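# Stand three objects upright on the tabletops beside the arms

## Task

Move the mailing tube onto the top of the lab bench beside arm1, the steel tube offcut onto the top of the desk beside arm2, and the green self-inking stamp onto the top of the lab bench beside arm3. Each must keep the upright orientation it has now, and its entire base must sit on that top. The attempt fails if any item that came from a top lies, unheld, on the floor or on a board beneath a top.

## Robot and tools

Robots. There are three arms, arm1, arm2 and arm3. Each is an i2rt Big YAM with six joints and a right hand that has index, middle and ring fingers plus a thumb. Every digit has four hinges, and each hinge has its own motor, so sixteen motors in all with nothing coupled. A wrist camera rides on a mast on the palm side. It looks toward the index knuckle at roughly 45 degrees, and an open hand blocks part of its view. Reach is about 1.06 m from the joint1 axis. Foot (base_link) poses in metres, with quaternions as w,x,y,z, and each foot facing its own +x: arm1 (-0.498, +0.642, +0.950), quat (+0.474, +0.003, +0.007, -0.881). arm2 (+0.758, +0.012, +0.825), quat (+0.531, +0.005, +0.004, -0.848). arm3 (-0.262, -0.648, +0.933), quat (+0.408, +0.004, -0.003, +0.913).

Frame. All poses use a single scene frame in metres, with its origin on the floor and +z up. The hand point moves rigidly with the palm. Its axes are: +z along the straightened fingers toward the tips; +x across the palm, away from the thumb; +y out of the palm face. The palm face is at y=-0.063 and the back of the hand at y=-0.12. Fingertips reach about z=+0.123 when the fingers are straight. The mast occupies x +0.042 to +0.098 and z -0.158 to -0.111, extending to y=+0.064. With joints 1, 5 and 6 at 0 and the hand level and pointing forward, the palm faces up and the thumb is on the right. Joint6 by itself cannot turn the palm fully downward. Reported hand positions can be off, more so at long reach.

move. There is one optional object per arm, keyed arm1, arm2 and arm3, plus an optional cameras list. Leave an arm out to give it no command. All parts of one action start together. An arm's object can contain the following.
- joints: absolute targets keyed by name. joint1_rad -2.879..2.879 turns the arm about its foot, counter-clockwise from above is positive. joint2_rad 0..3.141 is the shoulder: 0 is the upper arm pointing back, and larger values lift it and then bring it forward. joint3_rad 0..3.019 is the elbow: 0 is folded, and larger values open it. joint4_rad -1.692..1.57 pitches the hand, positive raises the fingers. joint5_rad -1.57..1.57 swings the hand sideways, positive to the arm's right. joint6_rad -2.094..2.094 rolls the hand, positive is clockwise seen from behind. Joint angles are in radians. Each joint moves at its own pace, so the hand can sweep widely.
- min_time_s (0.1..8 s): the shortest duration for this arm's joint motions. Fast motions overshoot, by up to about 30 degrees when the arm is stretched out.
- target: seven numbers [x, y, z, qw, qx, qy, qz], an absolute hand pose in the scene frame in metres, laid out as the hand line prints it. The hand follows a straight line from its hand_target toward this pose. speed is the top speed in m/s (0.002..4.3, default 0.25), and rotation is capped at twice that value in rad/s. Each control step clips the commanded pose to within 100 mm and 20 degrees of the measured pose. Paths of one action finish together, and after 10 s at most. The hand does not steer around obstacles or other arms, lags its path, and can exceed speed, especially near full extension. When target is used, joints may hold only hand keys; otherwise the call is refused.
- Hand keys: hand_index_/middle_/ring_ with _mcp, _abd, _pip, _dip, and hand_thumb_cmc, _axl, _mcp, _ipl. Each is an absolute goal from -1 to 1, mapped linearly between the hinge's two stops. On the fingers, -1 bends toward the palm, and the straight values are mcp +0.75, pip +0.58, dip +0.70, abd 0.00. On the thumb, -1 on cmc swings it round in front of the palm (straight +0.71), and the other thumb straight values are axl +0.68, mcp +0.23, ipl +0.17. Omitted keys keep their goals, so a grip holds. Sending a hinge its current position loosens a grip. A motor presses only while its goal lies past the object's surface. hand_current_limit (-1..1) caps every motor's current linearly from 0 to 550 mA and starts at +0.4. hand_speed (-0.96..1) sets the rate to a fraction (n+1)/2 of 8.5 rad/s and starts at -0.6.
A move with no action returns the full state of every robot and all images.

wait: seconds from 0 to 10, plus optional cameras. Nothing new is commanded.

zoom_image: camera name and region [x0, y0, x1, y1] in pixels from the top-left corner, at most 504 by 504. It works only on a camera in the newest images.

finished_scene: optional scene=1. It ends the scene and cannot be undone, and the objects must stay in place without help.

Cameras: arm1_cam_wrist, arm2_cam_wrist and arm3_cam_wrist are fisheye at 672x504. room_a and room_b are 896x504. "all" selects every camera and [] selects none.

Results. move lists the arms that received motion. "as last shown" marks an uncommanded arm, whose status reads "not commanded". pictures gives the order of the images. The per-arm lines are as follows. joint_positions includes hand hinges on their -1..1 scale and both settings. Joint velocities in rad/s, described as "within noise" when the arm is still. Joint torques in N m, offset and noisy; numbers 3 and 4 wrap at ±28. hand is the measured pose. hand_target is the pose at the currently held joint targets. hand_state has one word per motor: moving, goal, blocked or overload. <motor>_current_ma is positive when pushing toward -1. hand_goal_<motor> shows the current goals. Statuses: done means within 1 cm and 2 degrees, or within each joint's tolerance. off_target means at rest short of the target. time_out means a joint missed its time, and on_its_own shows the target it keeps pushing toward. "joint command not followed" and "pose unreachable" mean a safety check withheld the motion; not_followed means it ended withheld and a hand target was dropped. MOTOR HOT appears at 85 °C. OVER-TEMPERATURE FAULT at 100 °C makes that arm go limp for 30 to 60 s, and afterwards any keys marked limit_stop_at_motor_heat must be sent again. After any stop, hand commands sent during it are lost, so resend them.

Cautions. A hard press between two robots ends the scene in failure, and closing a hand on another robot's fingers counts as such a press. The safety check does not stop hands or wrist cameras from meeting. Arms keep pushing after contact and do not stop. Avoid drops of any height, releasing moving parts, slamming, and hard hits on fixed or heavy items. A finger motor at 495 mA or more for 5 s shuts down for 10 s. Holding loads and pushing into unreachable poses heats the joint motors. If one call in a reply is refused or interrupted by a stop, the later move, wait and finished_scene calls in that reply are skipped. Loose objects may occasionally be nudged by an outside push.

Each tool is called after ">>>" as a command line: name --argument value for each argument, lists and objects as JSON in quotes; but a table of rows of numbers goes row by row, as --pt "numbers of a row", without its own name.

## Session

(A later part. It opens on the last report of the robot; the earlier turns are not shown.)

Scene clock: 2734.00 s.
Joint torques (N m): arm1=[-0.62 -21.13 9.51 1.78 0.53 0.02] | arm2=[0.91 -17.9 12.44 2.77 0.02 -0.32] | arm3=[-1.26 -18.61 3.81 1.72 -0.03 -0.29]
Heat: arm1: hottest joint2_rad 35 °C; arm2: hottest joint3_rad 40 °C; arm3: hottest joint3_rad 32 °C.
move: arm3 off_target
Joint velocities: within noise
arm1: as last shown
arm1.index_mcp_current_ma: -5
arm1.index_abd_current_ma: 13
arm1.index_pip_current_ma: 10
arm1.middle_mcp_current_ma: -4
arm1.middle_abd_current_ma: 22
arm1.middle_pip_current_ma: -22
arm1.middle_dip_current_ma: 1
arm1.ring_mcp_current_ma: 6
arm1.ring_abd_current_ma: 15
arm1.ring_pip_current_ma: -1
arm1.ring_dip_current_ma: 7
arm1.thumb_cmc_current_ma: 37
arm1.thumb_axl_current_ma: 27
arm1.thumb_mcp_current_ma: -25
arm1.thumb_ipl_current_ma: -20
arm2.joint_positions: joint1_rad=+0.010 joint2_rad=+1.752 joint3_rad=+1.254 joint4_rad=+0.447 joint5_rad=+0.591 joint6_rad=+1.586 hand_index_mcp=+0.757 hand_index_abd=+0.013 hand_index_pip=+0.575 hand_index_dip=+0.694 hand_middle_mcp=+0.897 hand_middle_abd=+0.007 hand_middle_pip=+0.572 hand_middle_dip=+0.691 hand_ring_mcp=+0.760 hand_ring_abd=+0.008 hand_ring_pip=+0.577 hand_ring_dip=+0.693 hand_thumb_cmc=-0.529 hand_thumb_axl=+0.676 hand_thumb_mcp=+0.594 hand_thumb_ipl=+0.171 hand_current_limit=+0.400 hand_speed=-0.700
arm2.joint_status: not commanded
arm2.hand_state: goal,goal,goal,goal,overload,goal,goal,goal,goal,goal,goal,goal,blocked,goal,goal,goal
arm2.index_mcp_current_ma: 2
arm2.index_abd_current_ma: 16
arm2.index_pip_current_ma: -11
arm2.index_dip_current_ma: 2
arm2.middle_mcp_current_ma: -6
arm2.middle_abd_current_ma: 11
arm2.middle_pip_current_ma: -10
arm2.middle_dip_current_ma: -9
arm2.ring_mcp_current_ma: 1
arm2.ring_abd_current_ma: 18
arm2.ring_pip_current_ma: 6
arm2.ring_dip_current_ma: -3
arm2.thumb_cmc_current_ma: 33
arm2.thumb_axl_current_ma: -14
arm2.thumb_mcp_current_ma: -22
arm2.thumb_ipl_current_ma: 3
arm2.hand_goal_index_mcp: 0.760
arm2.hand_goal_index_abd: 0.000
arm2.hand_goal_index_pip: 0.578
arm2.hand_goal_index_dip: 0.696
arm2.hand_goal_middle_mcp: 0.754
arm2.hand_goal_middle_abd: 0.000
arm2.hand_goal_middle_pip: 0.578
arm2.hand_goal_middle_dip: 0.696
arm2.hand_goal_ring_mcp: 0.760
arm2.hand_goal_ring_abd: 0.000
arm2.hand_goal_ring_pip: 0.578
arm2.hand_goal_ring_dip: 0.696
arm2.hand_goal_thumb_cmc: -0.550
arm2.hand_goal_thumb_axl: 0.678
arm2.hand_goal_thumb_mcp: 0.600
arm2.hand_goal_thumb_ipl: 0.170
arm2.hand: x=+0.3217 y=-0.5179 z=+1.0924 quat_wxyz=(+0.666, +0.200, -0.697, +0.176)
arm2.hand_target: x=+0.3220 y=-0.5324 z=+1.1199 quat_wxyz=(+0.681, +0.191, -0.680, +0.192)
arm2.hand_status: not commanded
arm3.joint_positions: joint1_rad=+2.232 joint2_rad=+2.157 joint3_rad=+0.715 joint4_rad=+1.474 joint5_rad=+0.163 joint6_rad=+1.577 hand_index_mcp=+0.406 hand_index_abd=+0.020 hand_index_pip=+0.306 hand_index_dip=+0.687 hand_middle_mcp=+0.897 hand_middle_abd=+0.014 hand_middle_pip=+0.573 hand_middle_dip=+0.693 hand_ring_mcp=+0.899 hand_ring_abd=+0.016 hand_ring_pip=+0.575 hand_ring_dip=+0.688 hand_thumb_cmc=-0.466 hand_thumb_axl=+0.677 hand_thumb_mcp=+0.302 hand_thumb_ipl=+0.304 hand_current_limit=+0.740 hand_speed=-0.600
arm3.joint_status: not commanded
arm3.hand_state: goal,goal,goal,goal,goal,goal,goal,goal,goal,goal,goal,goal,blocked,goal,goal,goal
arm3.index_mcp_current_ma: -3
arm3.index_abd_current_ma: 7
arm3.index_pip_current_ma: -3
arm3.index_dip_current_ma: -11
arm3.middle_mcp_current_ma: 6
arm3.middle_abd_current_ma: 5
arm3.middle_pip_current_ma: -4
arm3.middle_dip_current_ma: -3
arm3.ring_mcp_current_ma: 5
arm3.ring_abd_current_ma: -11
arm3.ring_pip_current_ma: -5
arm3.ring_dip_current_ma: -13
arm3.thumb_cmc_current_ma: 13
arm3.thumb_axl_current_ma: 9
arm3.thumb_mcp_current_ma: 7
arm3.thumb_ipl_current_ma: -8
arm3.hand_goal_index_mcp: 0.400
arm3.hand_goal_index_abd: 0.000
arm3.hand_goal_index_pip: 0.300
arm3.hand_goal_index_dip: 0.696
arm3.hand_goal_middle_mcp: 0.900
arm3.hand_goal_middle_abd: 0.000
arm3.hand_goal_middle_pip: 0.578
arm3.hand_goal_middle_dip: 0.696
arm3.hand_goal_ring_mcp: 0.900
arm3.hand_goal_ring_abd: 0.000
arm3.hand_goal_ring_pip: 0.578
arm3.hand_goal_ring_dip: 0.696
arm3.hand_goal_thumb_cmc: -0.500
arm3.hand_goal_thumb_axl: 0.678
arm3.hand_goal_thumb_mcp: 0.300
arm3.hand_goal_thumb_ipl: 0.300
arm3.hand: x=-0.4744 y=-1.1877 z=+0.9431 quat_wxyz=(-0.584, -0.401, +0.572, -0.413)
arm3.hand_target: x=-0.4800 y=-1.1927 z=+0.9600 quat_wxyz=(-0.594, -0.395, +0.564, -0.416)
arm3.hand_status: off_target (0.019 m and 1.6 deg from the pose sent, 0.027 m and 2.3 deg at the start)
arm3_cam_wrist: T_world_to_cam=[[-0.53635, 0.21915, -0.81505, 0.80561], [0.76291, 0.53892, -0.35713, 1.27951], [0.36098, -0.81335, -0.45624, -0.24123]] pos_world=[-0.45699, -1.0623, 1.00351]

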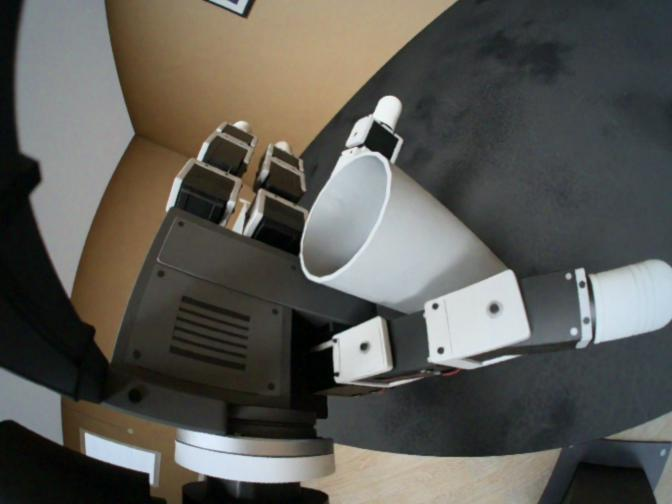

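>>> move --arm3 '{"joints": {"hand_index_mcp": -0.25, "hand_index_pip": -0.15, "hand_index_dip": 0.0, "hand_thumb_mcp": 0.1, "hand_thumb_ipl": 0.4, "hand_speed": -0.8}}' --cameras '["arm3_cam_wrist"]'

Scene clock: 2737.53 s.
Joint torques (N m): arm1=[-0.56 -21.13 9.52 1.78 0.53 0.01] | arm2=[0.73 -17.9 12.37 2.82 0.03 -0.33] | arm3=[-1.44 -18.49 3.75 1.73 0.01 -0.32]
Heat: arm1: hottest joint2_rad 35 °C; arm2: hottest joint3_rad 40 °C; arm3: hottest joint3_rad 32 °C.
move: arm3 off_target
Joint velocities: within noise
arm1, arm2: as last shown
arm1.index_mcp_current_ma: -10
arm1.index_abd_current_ma: 3
arm1.index_pip_current_ma: -2
arm1.index_dip_current_ma: -10
arm1.middle_mcp_current_ma: -1
arm1.middle_abd_current_ma: 10
arm1.middle_pip_current_ma: -12
arm1.middle_dip_current_ma: 3
arm1.ring_mcp_current_ma: 8
arm1.ring_abd_current_ma: 20
arm1.ring_pip_current_ma: -7
arm1.ring_dip_current_ma: 14
arm1.thumb_cmc_current_ma: 17
arm1.thumb_axl_current_ma: 19
arm1.thumb_mcp_current_ma: -38
arm1.thumb_ipl_current_ma: -25
arm2.index_mcp_current_ma: 5
arm2.index_abd_current_ma: 1
arm2.index_pip_current_ma: -3
arm2.index_dip_current_ma: -4
arm2.middle_mcp_current_ma: 2
arm2.middle_abd_current_ma: 10
arm2.middle_pip_current_ma: 4
arm2.middle_dip_current_ma: -2
arm2.ring_abd_current_ma: 16
arm2.ring_pip_current_ma: 1
arm2.ring_dip_current_ma: -1
arm2.thumb_cmc_current_ma: 32
arm2.thumb_axl_current_ma: -9
arm2.thumb_mcp_current_ma: -21
arm2.thumb_ipl_current_ma: -10
arm3.joint_positions: joint1_rad=+2.232 joint2_rad=+2.157 joint3_rad=+0.715 joint4_rad=+1.474 joint5_rad=+0.162 joint6_rad=+1.577 hand_index_mcp=-0.208 hand_index_abd=+0.020 hand_index_pip=-0.143 hand_index_dip=+0.012 hand_middle_mcp=+0.897 hand_middle_abd=+0.014 hand_middle_pip=+0.573 hand_middle_dip=+0.693 hand_ring_mcp=+0.899 hand_ring_abd=+0.016 hand_ring_pip=+0.575 hand_ring_dip=+0.688 hand_thumb_cmc=-0.466 hand_thumb_axl=+0.681 hand_thumb_mcp=+0.109 hand_thumb_ipl=+0.391 hand_current_limit=+0.740 hand_speed=-0.800
arm3.joint_status: hand_index_mcp off_target (ended at -0.208, target -0.250); the others done
arm3.hand_state: blocked,goal,goal,goal,goal,goal,goal,goal,goal,goal,goal,goal,blocked,goal,goal,goal
arm3.index_mcp_current_ma: 10
arm3.index_abd_current_ma: 4
arm3.index_pip_current_ma: 11
arm3.index_dip_current_ma: 0
arm3.middle_mcp_current_ma: 8
arm3.middle_abd_current_ma: -9
arm3.middle_pip_current_ma: -4
arm3.middle_dip_current_ma: -7
arm3.ring_mcp_current_ma: 19
arm3.ring_abd_current_ma: -14
arm3.ring_pip_current_ma: -5
arm3.ring_dip_current_ma: -5
arm3.thumb_cmc_current_ma: 9
arm3.thumb_axl_current_ma: 0
arm3.thumb_mcp_current_ma: 0
arm3.thumb_ipl_current_ma: -14
arm3.hand_goal_index_mcp: -0.250
arm3.hand_goal_index_abd: 0.000
arm3.hand_goal_index_pip: -0.150
arm3.hand_goal_index_dip: 0.000
arm3.hand_goal_middle_mcp: 0.900
arm3.hand_goal_middle_abd: 0.000
arm3.hand_goal_middle_pip: 0.578
arm3.hand_goal_middle_dip: 0.696
arm3.hand_goal_ring_mcp: 0.900
arm3.hand_goal_ring_abd: 0.000
arm3.hand_goal_ring_pip: 0.578
arm3.hand_goal_ring_dip: 0.696
arm3.hand_goal_thumb_cmc: -0.500
arm3.hand_goal_thumb_axl: 0.678
arm3.hand_goal_thumb_mcp: 0.100
arm3.hand_goal_thumb_ipl: 0.400
arm3.hand: x=-0.4743 y=-1.1878 z=+0.9431 quat_wxyz=(-0.584, -0.401, +0.572, -0.414)
arm3.hand_target: x=-0.4799 y=-1.1927 z=+0.9600 quat_wxyz=(-0.594, -0.395, +0.564, -0.416)
arm3.hand_status: not commanded
arm3_cam_wrist: T_world_to_cam=[[-0.53656, 0.21872, -0.81502, 0.80505], [0.76247, 0.53951, -0.35717, 1.28004], [0.36159, -0.81307, -0.45625, -0.24072]] pos_world=[-0.45699, -1.0624, 1.00351]

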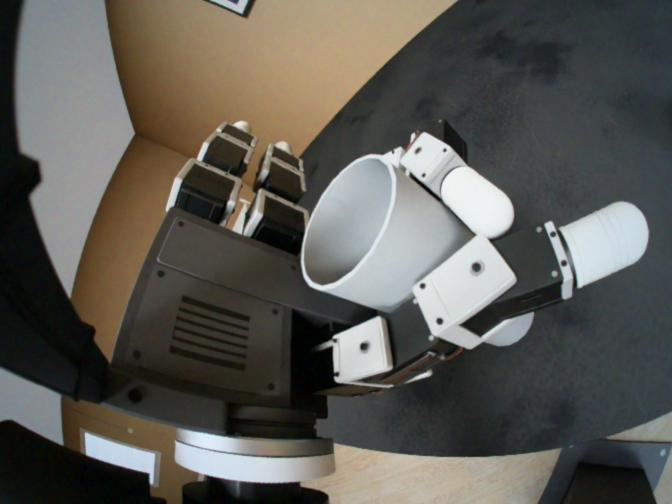

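>>> move --arm3 '{"joints": {"hand_index_mcp": -0.9, "hand_index_pip": -0.9, "hand_index_dip": -0.7, "hand_thumb_mcp": -0.6, "hand_thumb_ipl": 0.4}}' --cameras '["arm3_cam_wrist"]'

Scene clock: 2740.67 s.
Joint torques (N m): arm1=[-0.56 -21.13 9.52 1.8 0.53 0.02] | arm2=[0.91 -17.79 12.38 2.84 0.01 -0.31] | arm3=[-1.38 -18.67 3.77 1.74 0.01 -0.32]
Heat: arm1: hottest joint2_rad 35 °C; arm2: hottest joint3_rad 40 °C; arm3: hottest joint3_rad 32 °C.
move: arm3 off_target
Joint velocities: within noise
arm1, arm2: as last shown
arm1.index_mcp_current_ma: -13
arm1.index_abd_current_ma: 9
arm1.index_pip_current_ma: 1
arm1.index_dip_current_ma: -11
arm1.middle_mcp_current_ma: -6
arm1.middle_abd_current_ma: 20
arm1.middle_pip_current_ma: -13
arm1.middle_dip_current_ma: -14
arm1.ring_mcp_current_ma: 1
arm1.ring_abd_current_ma: 8
arm1.ring_pip_current_ma: 0
arm1.ring_dip_current_ma: 1
arm1.thumb_cmc_current_ma: 33
arm1.thumb_axl_current_ma: 28
arm1.thumb_mcp_current_ma: -30
arm1.thumb_ipl_current_ma: -17
arm2.index_mcp_current_ma: -7
arm2.index_abd_current_ma: 14
arm2.index_pip_current_ma: -6
arm2.index_dip_current_ma: -3
arm2.middle_mcp_current_ma: -1
arm2.middle_abd_current_ma: 6
arm2.middle_pip_current_ma: -4
arm2.middle_dip_current_ma: -1
arm2.ring_mcp_current_ma: -3
arm2.ring_abd_current_ma: 14
arm2.ring_pip_current_ma: 2
arm2.ring_dip_current_ma: -2
arm2.thumb_cmc_current_ma: 17
arm2.thumb_axl_current_ma: -13
arm2.thumb_mcp_current_ma: -9
arm2.thumb_ipl_current_ma: 2
arm3.joint_positions: joint1_rad=+2.230 joint2_rad=+2.157 joint3_rad=+0.715 joint4_rad=+1.474 joint5_rad=+0.162 joint6_rad=+1.577 hand_index_mcp=-0.181 hand_index_abd=+0.020 hand_index_pip=-0.152 hand_index_dip=-0.129 hand_middle_mcp=+0.896 hand_middle_abd=+0.014 hand_middle_pip=+0.574 hand_middle_dip=+0.693 hand_ring_mcp=+0.899 hand_ring_abd=+0.016 hand_ring_pip=+0.577 hand_ring_dip=+0.688 hand_thumb_cmc=-0.464 hand_thumb_axl=+0.681 hand_thumb_mcp=-0.018 hand_thumb_ipl=+0.399 hand_current_limit=+0.740 hand_speed=-0.800
arm3.joint_status: hand_index_mcp off_target (ended at -0.181, target -0.900); hand_index_pip off_target (ended at -0.152, target -0.900); hand_index_dip off_target (ended at -0.129, target -0.700); hand_thumb_mcp off_target (ended at -0.018, target -0.600); the others done
arm3.hand_state: blocked,goal,blocked,blocked,goal,goal,goal,goal,goal,goal,goal,goal,blocked,goal,blocked,goal
arm3.index_mcp_current_ma: 485
arm3.index_abd_current_ma: 16
arm3.index_pip_current_ma: 466
arm3.index_dip_current_ma: 314
arm3.middle_mcp_current_ma: -3
arm3.middle_abd_current_ma: 4
arm3.middle_pip_current_ma: -9
arm3.middle_dip_current_ma: 3
arm3.ring_mcp_current_ma: 8
arm3.ring_abd_current_ma: -7
arm3.ring_pip_current_ma: -10
arm3.ring_dip_current_ma: -6
arm3.thumb_cmc_current_ma: 7
arm3.thumb_axl_current_ma: 5
arm3.thumb_mcp_current_ma: 492
arm3.thumb_ipl_current_ma: -3
arm3.hand_goal_index_mcp: -0.900
arm3.hand_goal_index_abd: 0.000
arm3.hand_goal_index_pip: -0.900
arm3.hand_goal_index_dip: -0.700
arm3.hand_goal_middle_mcp: 0.900
arm3.hand_goal_middle_abd: 0.000
arm3.hand_goal_middle_pip: 0.578
arm3.hand_goal_middle_dip: 0.696
arm3.hand_goal_ring_mcp: 0.900
arm3.hand_goal_ring_abd: 0.000
arm3.hand_goal_ring_pip: 0.578
arm3.hand_goal_ring_dip: 0.696
arm3.hand_goal_thumb_cmc: -0.500
arm3.hand_goal_thumb_axl: 0.678
arm3.hand_goal_thumb_mcp: -0.600
arm3.hand_goal_thumb_ipl: 0.400
arm3.hand: x=-0.4751 y=-1.1875 z=+0.9432 quat_wxyz=(-0.584, -0.401, +0.572, -0.413)
arm3.hand_target: x=-0.4799 y=-1.1927 z=+0.9600 quat_wxyz=(-0.594, -0.395, +0.564, -0.416)
arm3.hand_status: not commanded
arm3_cam_wrist: T_world_to_cam=[[-0.53659, 0.21943, -0.81481, 0.80519], [0.76295, 0.53869, -0.35737, 1.27989], [0.36051, -0.81342, -0.45648, -0.2409]] pos_world=[-0.45759, -1.0621, 1.00351]

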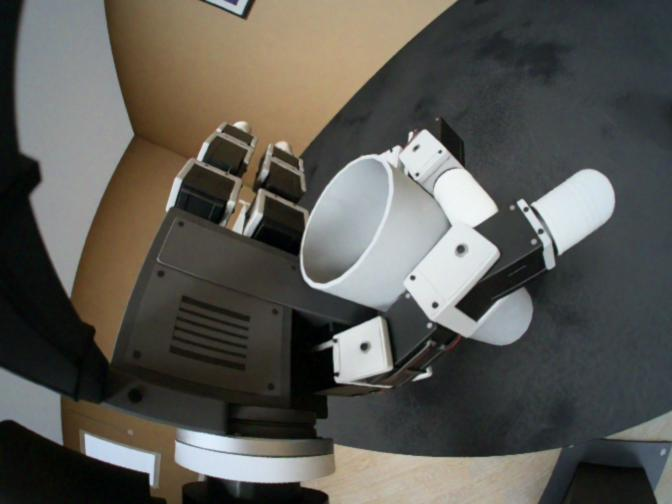

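>>> move --arm3 '{"target": [-0.4790, -1.1960, 1.02, -0.5942, -0.3949, 0.5638, -0.4161], "speed": 0.05, "joints": {"hand_current_limit": 0.71}}' --cameras '["arm3_cam_wrist", "room_b"]'

>>> zoom_image --camera "room_b" --region '[370, 240, 510, 380]'

Scene clock: 2745.03 s.
Joint torques (N m): arm1=[-0.56 -21.19 9.52 1.78 0.53 0.01] | arm2=[0.79 -17.67 12.36 2.8 0.02 -0.31] | arm3=[-0.91 -20.37 4.49 2.54 0.15 -0.37]
Heat: arm1: hottest joint2_rad 35 °C; arm2: hottest joint3_rad 40 °C; arm3: hottest joint3_rad 32 °C.
move: arm3 off_target
Joint velocities: within noise
arm1.joint_positions: joint1_rad=-0.789 joint2_rad=+2.379 joint3_rad=+1.472 joint4_rad=+0.498 joint5_rad=+0.408 joint6_rad=+1.738 hand_index_mcp=+0.380 hand_index_abd=+0.004 hand_index_pip=+0.162 hand_index_dip=+0.588 hand_middle_mcp=+0.996 hand_middle_abd=+0.011 hand_middle_pip=+0.571 hand_middle_dip=+0.697 hand_ring_mcp=+0.995 hand_ring_abd=+0.010 hand_ring_pip=+0.571 hand_ring_dip=+0.690 hand_thumb_cmc=-0.324 hand_thumb_axl=+0.700 hand_thumb_mcp=+0.052 hand_thumb_ipl=+0.266 hand_current_limit=+0.400 hand_speed=-0.900
arm1.joint_status: not commanded
arm1.hand_state: goal,goal,goal,goal,goal,goal,goal,goal,goal,goal,goal,goal,blocked,blocked,blocked,goal
arm1.index_mcp_current_ma: -2
arm1.index_abd_current_ma: 17
arm1.index_pip_current_ma: 10
arm1.index_dip_current_ma: -20
arm1.middle_mcp_current_ma: -11
arm1.middle_abd_current_ma: 16
arm1.middle_pip_current_ma: -15
arm1.middle_dip_current_ma: 5
arm1.ring_mcp_current_ma: 1
arm1.ring_abd_current_ma: 17
arm1.ring_pip_current_ma: -10
arm1.ring_dip_current_ma: 2
arm1.thumb_cmc_current_ma: 37
arm1.thumb_axl_current_ma: 30
arm1.thumb_mcp_current_ma: -15
arm1.thumb_ipl_current_ma: -18
arm1.hand_goal_index_mcp: 0.380
arm1.hand_goal_index_abd: 0.000
arm1.hand_goal_index_pip: 0.170
arm1.hand_goal_index_dip: 0.600
arm1.hand_goal_middle_mcp: 1.000
arm1.hand_goal_middle_abd: 0.000
arm1.hand_goal_middle_pip: 0.578
arm1.hand_goal_middle_dip: 0.696
arm1.hand_goal_ring_mcp: 1.000
arm1.hand_goal_ring_abd: 0.000
arm1.hand_goal_ring_pip: 0.578
arm1.hand_goal_ring_dip: 0.696
arm1.hand_goal_thumb_cmc: -0.350
arm1.hand_goal_thumb_axl: 0.678
arm1.hand_goal_thumb_mcp: 0.080
arm1.hand_goal_thumb_ipl: 0.280
arm1.hand: x=-1.2601 y=+0.6354 z=+0.8786 quat_wxyz=(+0.560, -0.094, -0.819, -0.075)
arm1.hand_target: x=-1.2723 y=+0.6331 z=+0.8852 quat_wxyz=(+0.569, -0.101, -0.813, -0.071)
arm1.hand_status: not commanded
arm2: as last shown
arm2.index_mcp_current_ma: 0
arm2.index_abd_current_ma: 9
arm2.index_pip_current_ma: -3
arm2.index_dip_current_ma: -1
arm2.middle_mcp_current_ma: 3
arm2.middle_abd_current_ma: -2
arm2.middle_dip_current_ma: -6
arm2.ring_abd_current_ma: 13
arm2.ring_pip_current_ma: 1
arm2.ring_dip_current_ma: -9
arm2.thumb_cmc_current_ma: 23
arm2.thumb_axl_current_ma: -26
arm2.thumb_mcp_current_ma: -10
arm2.thumb_ipl_current_ma: -4
arm3.joint_positions: joint1_rad=+2.230 joint2_rad=+1.995 joint3_rad=+0.694 joint4_rad=+1.289 joint5_rad=+0.162 joint6_rad=+1.582 hand_index_mcp=-0.166 hand_index_abd=+0.024 hand_index_pip=-0.152 hand_index_dip=-0.152 hand_middle_mcp=+0.897 hand_middle_abd=+0.014 hand_middle_pip=+0.574 hand_middle_dip=+0.693 hand_ring_mcp=+0.899 hand_ring_abd=+0.016 hand_ring_pip=+0.577 hand_ring_dip=+0.688 hand_thumb_cmc=-0.463 hand_thumb_axl=+0.681 hand_thumb_mcp=-0.041 hand_thumb_ipl=+0.417 hand_current_limit=+0.710 hand_speed=-0.800
arm3.joint_status: all done
arm3.hand_state: blocked,blocked,blocked,blocked,goal,goal,goal,goal,goal,goal,goal,goal,blocked,goal,blocked,goal
arm3.index_mcp_current_ma: 460
arm3.index_abd_current_ma: -6
arm3.index_pip_current_ma: 477
arm3.index_dip_current_ma: 296
arm3.middle_mcp_current_ma: -8
arm3.middle_abd_current_ma: -12
arm3.middle_pip_current_ma: -6
arm3.middle_dip_current_ma: -1
arm3.ring_mcp_current_ma: 10
arm3.ring_abd_current_ma: -7
arm3.ring_pip_current_ma: -2
arm3.ring_dip_current_ma: -3
arm3.thumb_cmc_current_ma: 15
arm3.thumb_axl_current_ma: 1
arm3.thumb_mcp_current_ma: 481
arm3.thumb_ipl_current_ma: 6
arm3.hand_goal_index_mcp: -0.900
arm3.hand_goal_index_abd: 0.000
arm3.hand_goal_index_pip: -0.900
arm3.hand_goal_index_dip: -0.700
arm3.hand_goal_middle_mcp: 0.900
arm3.hand_goal_middle_abd: 0.000
arm3.hand_goal_middle_pip: 0.578
arm3.hand_goal_middle_dip: 0.696
arm3.hand_goal_ring_mcp: 0.900
arm3.hand_goal_ring_abd: 0.000
arm3.hand_goal_ring_pip: 0.578
arm3.hand_goal_ring_dip: 0.696
arm3.hand_goal_thumb_cmc: -0.500
arm3.hand_goal_thumb_axl: 0.678
arm3.hand_goal_thumb_mcp: -0.600
arm3.hand_goal_thumb_ipl: 0.400
arm3.on_its_own: hand_index_dip moved -0.022 toward your old target -0.700; hand_thumb_mcp moved -0.023 toward your old target -0.600
arm3.hand: x=-0.4754 y=-1.1913 z=+0.9824 quat_wxyz=(-0.572, -0.410, +0.584, -0.404)
arm3.hand_target: x=-0.4790 y=-1.1956 z=+1.0191 quat_wxyz=(-0.594, -0.395, +0.564, -0.416)
arm3.hand_status: off_target (0.038 m and 4.1 deg from the pose sent, 0.077 m and 1.6 deg at the start)
arm3_cam_wrist: T_world_to_cam=[[-0.52598, 0.25322, -0.81193, 0.8803], [0.76755, 0.55254, -0.32491, 1.28302], [0.36635, -0.79409, -0.48498, -0.17216]] pos_world=[-0.45869, -1.06853, 1.04811]

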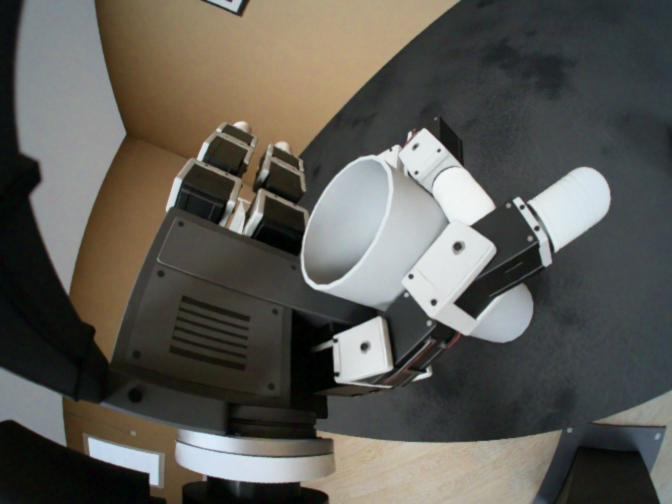

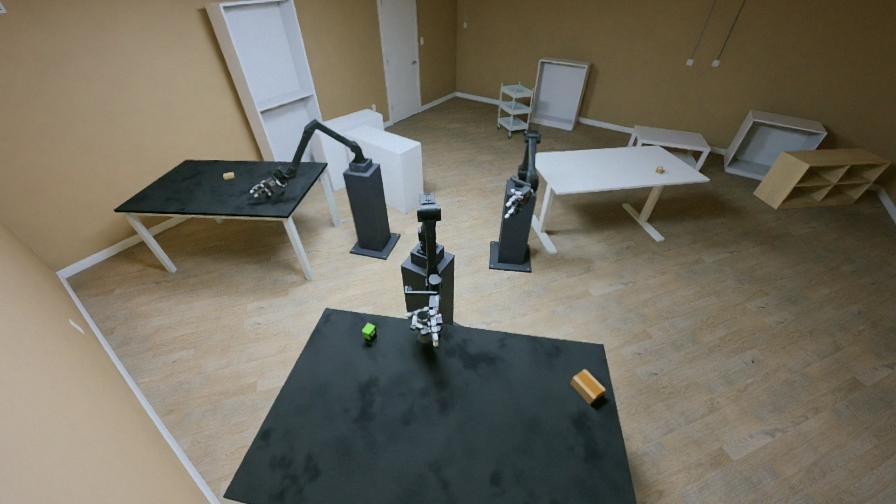

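Scaled by 3.600 from the camera's image (finer frame: 1280x720).

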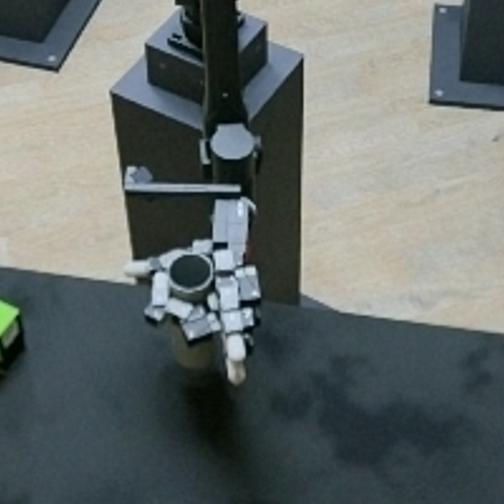

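>>> move --arm3 '{"target": [-0.509, -1.2875, 1.02, -0.5942, -0.3949, 0.5638, -0.4161], "speed": 0.08}' --cameras '["arm3_cam_wrist"]'

Scene clock: 2833.73 s.
Joint torques (N m): arm1=[-0.56 -21.07 9.52 1.78 0.53 0.02] | arm2=[1.08 -17.85 12.4 2.78 0.02 -0.34] | arm3=[-1.44 -19.43 10.13 2.48 -0.02 -0.37]
Heat: arm1: hottest joint2_rad 35 °C; arm2: hottest joint3_rad 40 °C; arm3: hottest joint3_rad 32 °C.
move: arm3 off_target
Joint velocities: within noise
arm1, arm2: as last shown
arm1.index_mcp_current_ma: -16
arm1.index_abd_current_ma: 10
arm1.index_pip_current_ma: 13
arm1.index_dip_current_ma: -10
arm1.middle_mcp_current_ma: -5
arm1.middle_abd_current_ma: 12
arm1.middle_pip_current_ma: -12
arm1.middle_dip_current_ma: 2
arm1.ring_mcp_current_ma: 11
arm1.ring_abd_current_ma: 5
arm1.ring_pip_current_ma: -11
arm1.ring_dip_current_ma: -1
arm1.thumb_cmc_current_ma: 24
arm1.thumb_axl_current_ma: 22
arm1.thumb_mcp_current_ma: -21
arm1.thumb_ipl_current_ma: -19
arm2.index_mcp_current_ma: 3
arm2.index_abd_current_ma: 2
arm2.index_pip_current_ma: -9
arm2.index_dip_current_ma: 3
arm2.middle_mcp_current_ma: -7
arm2.middle_abd_current_ma: 16
arm2.middle_dip_current_ma: -9
arm2.ring_mcp_current_ma: -4
arm2.ring_abd_current_ma: 11
arm2.ring_pip_current_ma: 14
arm2.ring_dip_current_ma: -7
arm2.thumb_cmc_current_ma: 28
arm2.thumb_axl_current_ma: -14
arm2.thumb_mcp_current_ma: -23
arm2.thumb_ipl_current_ma: -3
arm3.joint_positions: joint1_rad=+2.210 joint2_rad=+2.065 joint3_rad=+0.918 joint4_rad=+1.122 joint5_rad=+0.143 joint6_rad=+1.583 hand_index_mcp=-0.166 hand_index_abd=+0.024 hand_index_pip=-0.152 hand_index_dip=-0.152 hand_middle_mcp=+0.897 hand_middle_abd=+0.014 hand_middle_pip=+0.574 hand_middle_dip=+0.693 hand_ring_mcp=+0.899 hand_ring_abd=+0.016 hand_ring_pip=+0.577 hand_ring_dip=+0.688 hand_thumb_cmc=-0.463 hand_thumb_axl=+0.681 hand_thumb_mcp=-0.042 hand_thumb_ipl=+0.417 hand_current_limit=+0.710 hand_speed=-0.800
arm3.joint_status: not commanded
arm3.hand_state: blocked,blocked,blocked,blocked,goal,goal,goal,goal,goal,goal,goal,goal,blocked,goal,blocked,goal
arm3.index_mcp_current_ma: 462
arm3.index_abd_current_ma: 6
arm3.index_pip_current_ma: 476
arm3.index_dip_current_ma: 305
arm3.middle_mcp_current_ma: 6
arm3.middle_abd_current_ma: -15
arm3.middle_pip_current_ma: -4
arm3.middle_dip_current_ma: -13
arm3.ring_mcp_current_ma: 9
arm3.ring_abd_current_ma: -4
arm3.ring_pip_current_ma: -10
arm3.ring_dip_current_ma: -17
arm3.thumb_cmc_current_ma: 13
arm3.thumb_axl_current_ma: 9
arm3.thumb_mcp_current_ma: 486
arm3.thumb_ipl_current_ma: -4
arm3.hand_goal_index_mcp: -0.900
arm3.hand_goal_index_abd: 0.000
arm3.hand_goal_index_pip: -0.900
arm3.hand_goal_index_dip: -0.700
arm3.hand_goal_middle_mcp: 0.900
arm3.hand_goal_middle_abd: 0.000
arm3.hand_goal_middle_pip: 0.578
arm3.hand_goal_middle_dip: 0.696
arm3.hand_goal_ring_mcp: 0.900
arm3.hand_goal_ring_abd: 0.000
arm3.hand_goal_ring_pip: 0.578
arm3.hand_goal_ring_dip: 0.696
arm3.hand_goal_thumb_cmc: -0.500
arm3.hand_goal_thumb_axl: 0.678
arm3.hand_goal_thumb_mcp: -0.600
arm3.hand_goal_thumb_ipl: 0.400
arm3.hand: x=-0.4996 y=-1.2645 z=+0.9829 quat_wxyz=(-0.569, -0.412, +0.588, -0.401)
arm3.hand_target: x=-0.5082 y=-1.2846 z=+1.0209 quat_wxyz=(-0.594, -0.395, +0.564, -0.416)
arm3.hand_status: off_target (0.045 m and 4.8 deg from the pose sent, 0.109 m and 4.1 deg at the start)
arm3_cam_wrist: T_world_to_cam=[[-0.52241, 0.2639, -0.81083, 0.90067], [0.76984, 0.55485, -0.3154, 1.33698], [0.36666, -0.78898, -0.49302, -0.20661]] pos_world=[-0.483, -1.14254, 1.05012]

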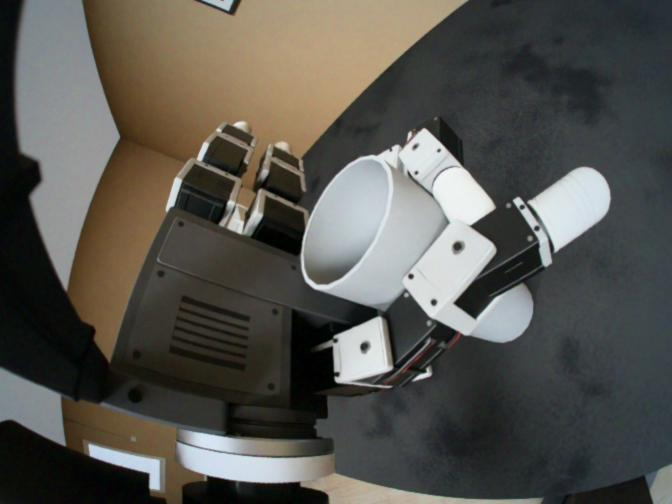

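>>> move --arm3 '{"target": [-0.509, -1.2875, 0.975, -0.5942, -0.3949, 0.5638, -0.4161], "speed": 0.04}' --cameras '["arm3_cam_wrist"]'

Scene clock: 2848.97 s.
Joint torques (N m): arm1=[-0.62 -21.13 9.54 1.78 0.53 0.02] | arm2=[0.79 -17.9 12.38 2.85 0.03 -0.31] | arm3=[-1.26 -18.96 8.81 3.67 0 -0.37]
Heat: arm1: hottest joint2_rad 35 °C; arm2: hottest joint3_rad 40 °C; arm3: hottest joint3_rad 33 °C.
move: arm3 off_target
Joint velocities: within noise
arm1, arm2: as last shown
arm1.index_abd_current_ma: 19
arm1.index_pip_current_ma: 1
arm1.index_dip_current_ma: -21
arm1.middle_mcp_current_ma: -9
arm1.middle_abd_current_ma: 19
arm1.middle_pip_current_ma: -11
arm1.middle_dip_current_ma: 1
arm1.ring_mcp_current_ma: 2
arm1.ring_abd_current_ma: 8
arm1.ring_pip_current_ma: 0
arm1.ring_dip_current_ma: 7
arm1.thumb_cmc_current_ma: 29
arm1.thumb_axl_current_ma: 35
arm1.thumb_mcp_current_ma: -20
arm1.thumb_ipl_current_ma: -24
arm2.index_abd_current_ma: 14
arm2.index_pip_current_ma: -16
arm2.index_dip_current_ma: 1
arm2.middle_mcp_current_ma: 0
arm2.middle_abd_current_ma: 3
arm2.middle_pip_current_ma: -1
arm2.middle_dip_current_ma: -11
arm2.ring_mcp_current_ma: -8
arm2.ring_abd_current_ma: 8
arm2.ring_pip_current_ma: 4
arm2.thumb_cmc_current_ma: 33
arm2.thumb_axl_current_ma: -19
arm2.thumb_mcp_current_ma: -16
arm2.thumb_ipl_current_ma: 0
arm3.joint_positions: joint1_rad=+2.210 joint2_rad=+2.167 joint3_rad=+0.949 joint4_rad=+1.186 joint5_rad=+0.143 joint6_rad=+1.584 hand_index_mcp=-0.165 hand_index_abd=+0.024 hand_index_pip=-0.152 hand_index_dip=-0.154 hand_middle_mcp=+0.897 hand_middle_abd=+0.015 hand_middle_pip=+0.574 hand_middle_dip=+0.693 hand_ring_mcp=+0.898 hand_ring_abd=+0.016 hand_ring_pip=+0.577 hand_ring_dip=+0.688 hand_thumb_cmc=-0.463 hand_thumb_axl=+0.681 hand_thumb_mcp=-0.043 hand_thumb_ipl=+0.417 hand_current_limit=+0.710 hand_speed=-0.800
arm3.joint_status: not commanded
arm3.hand_state: blocked,blocked,blocked,blocked,goal,goal,goal,goal,goal,goal,goal,goal,blocked,goal,blocked,goal
arm3.index_mcp_current_ma: 475
arm3.index_abd_current_ma: 0
arm3.index_pip_current_ma: 474
arm3.index_dip_current_ma: 295
arm3.middle_mcp_current_ma: -8
arm3.middle_abd_current_ma: -5
arm3.middle_pip_current_ma: -9
arm3.middle_dip_current_ma: 1
arm3.ring_mcp_current_ma: 19
arm3.ring_abd_current_ma: 1
arm3.ring_pip_current_ma: 1
arm3.ring_dip_current_ma: -11
arm3.thumb_cmc_current_ma: 8
arm3.thumb_axl_current_ma: 11
arm3.thumb_mcp_current_ma: 494
arm3.thumb_ipl_current_ma: 8
arm3.hand_goal_index_mcp: -0.900
arm3.hand_goal_index_abd: 0.000
arm3.hand_goal_index_pip: -0.900
arm3.hand_goal_index_dip: -0.700
arm3.hand_goal_middle_mcp: 0.900
arm3.hand_goal_middle_abd: 0.000
arm3.hand_goal_middle_pip: 0.578
arm3.hand_goal_middle_dip: 0.696
arm3.hand_goal_ring_mcp: 0.900
arm3.hand_goal_ring_abd: 0.000
arm3.hand_goal_ring_pip: 0.578
arm3.hand_goal_ring_dip: 0.696
arm3.hand_goal_thumb_cmc: -0.500
arm3.hand_goal_thumb_axl: 0.678
arm3.hand_goal_thumb_mcp: -0.600
arm3.hand_goal_thumb_ipl: 0.400
arm3.hand: x=-0.5006 y=-1.2679 z=+0.9447 quat_wxyz=(-0.567, -0.414, +0.590, -0.399)
arm3.hand_target: x=-0.5084 y=-1.2853 z=+0.9755 quat_wxyz=(-0.594, -0.395, +0.564, -0.416)
arm3.hand_status: off_target (0.037 m and 5.2 deg from the pose sent, 0.026 m and 4.8 deg at the start)
arm3_cam_wrist: T_world_to_cam=[[-0.52053, 0.26987, -0.81007, 0.878], [0.77065, 0.55698, -0.30964, 1.32517], [0.36763, -0.78546, -0.4979, -0.21822]] pos_world=[-0.484, -1.14644, 1.01292]

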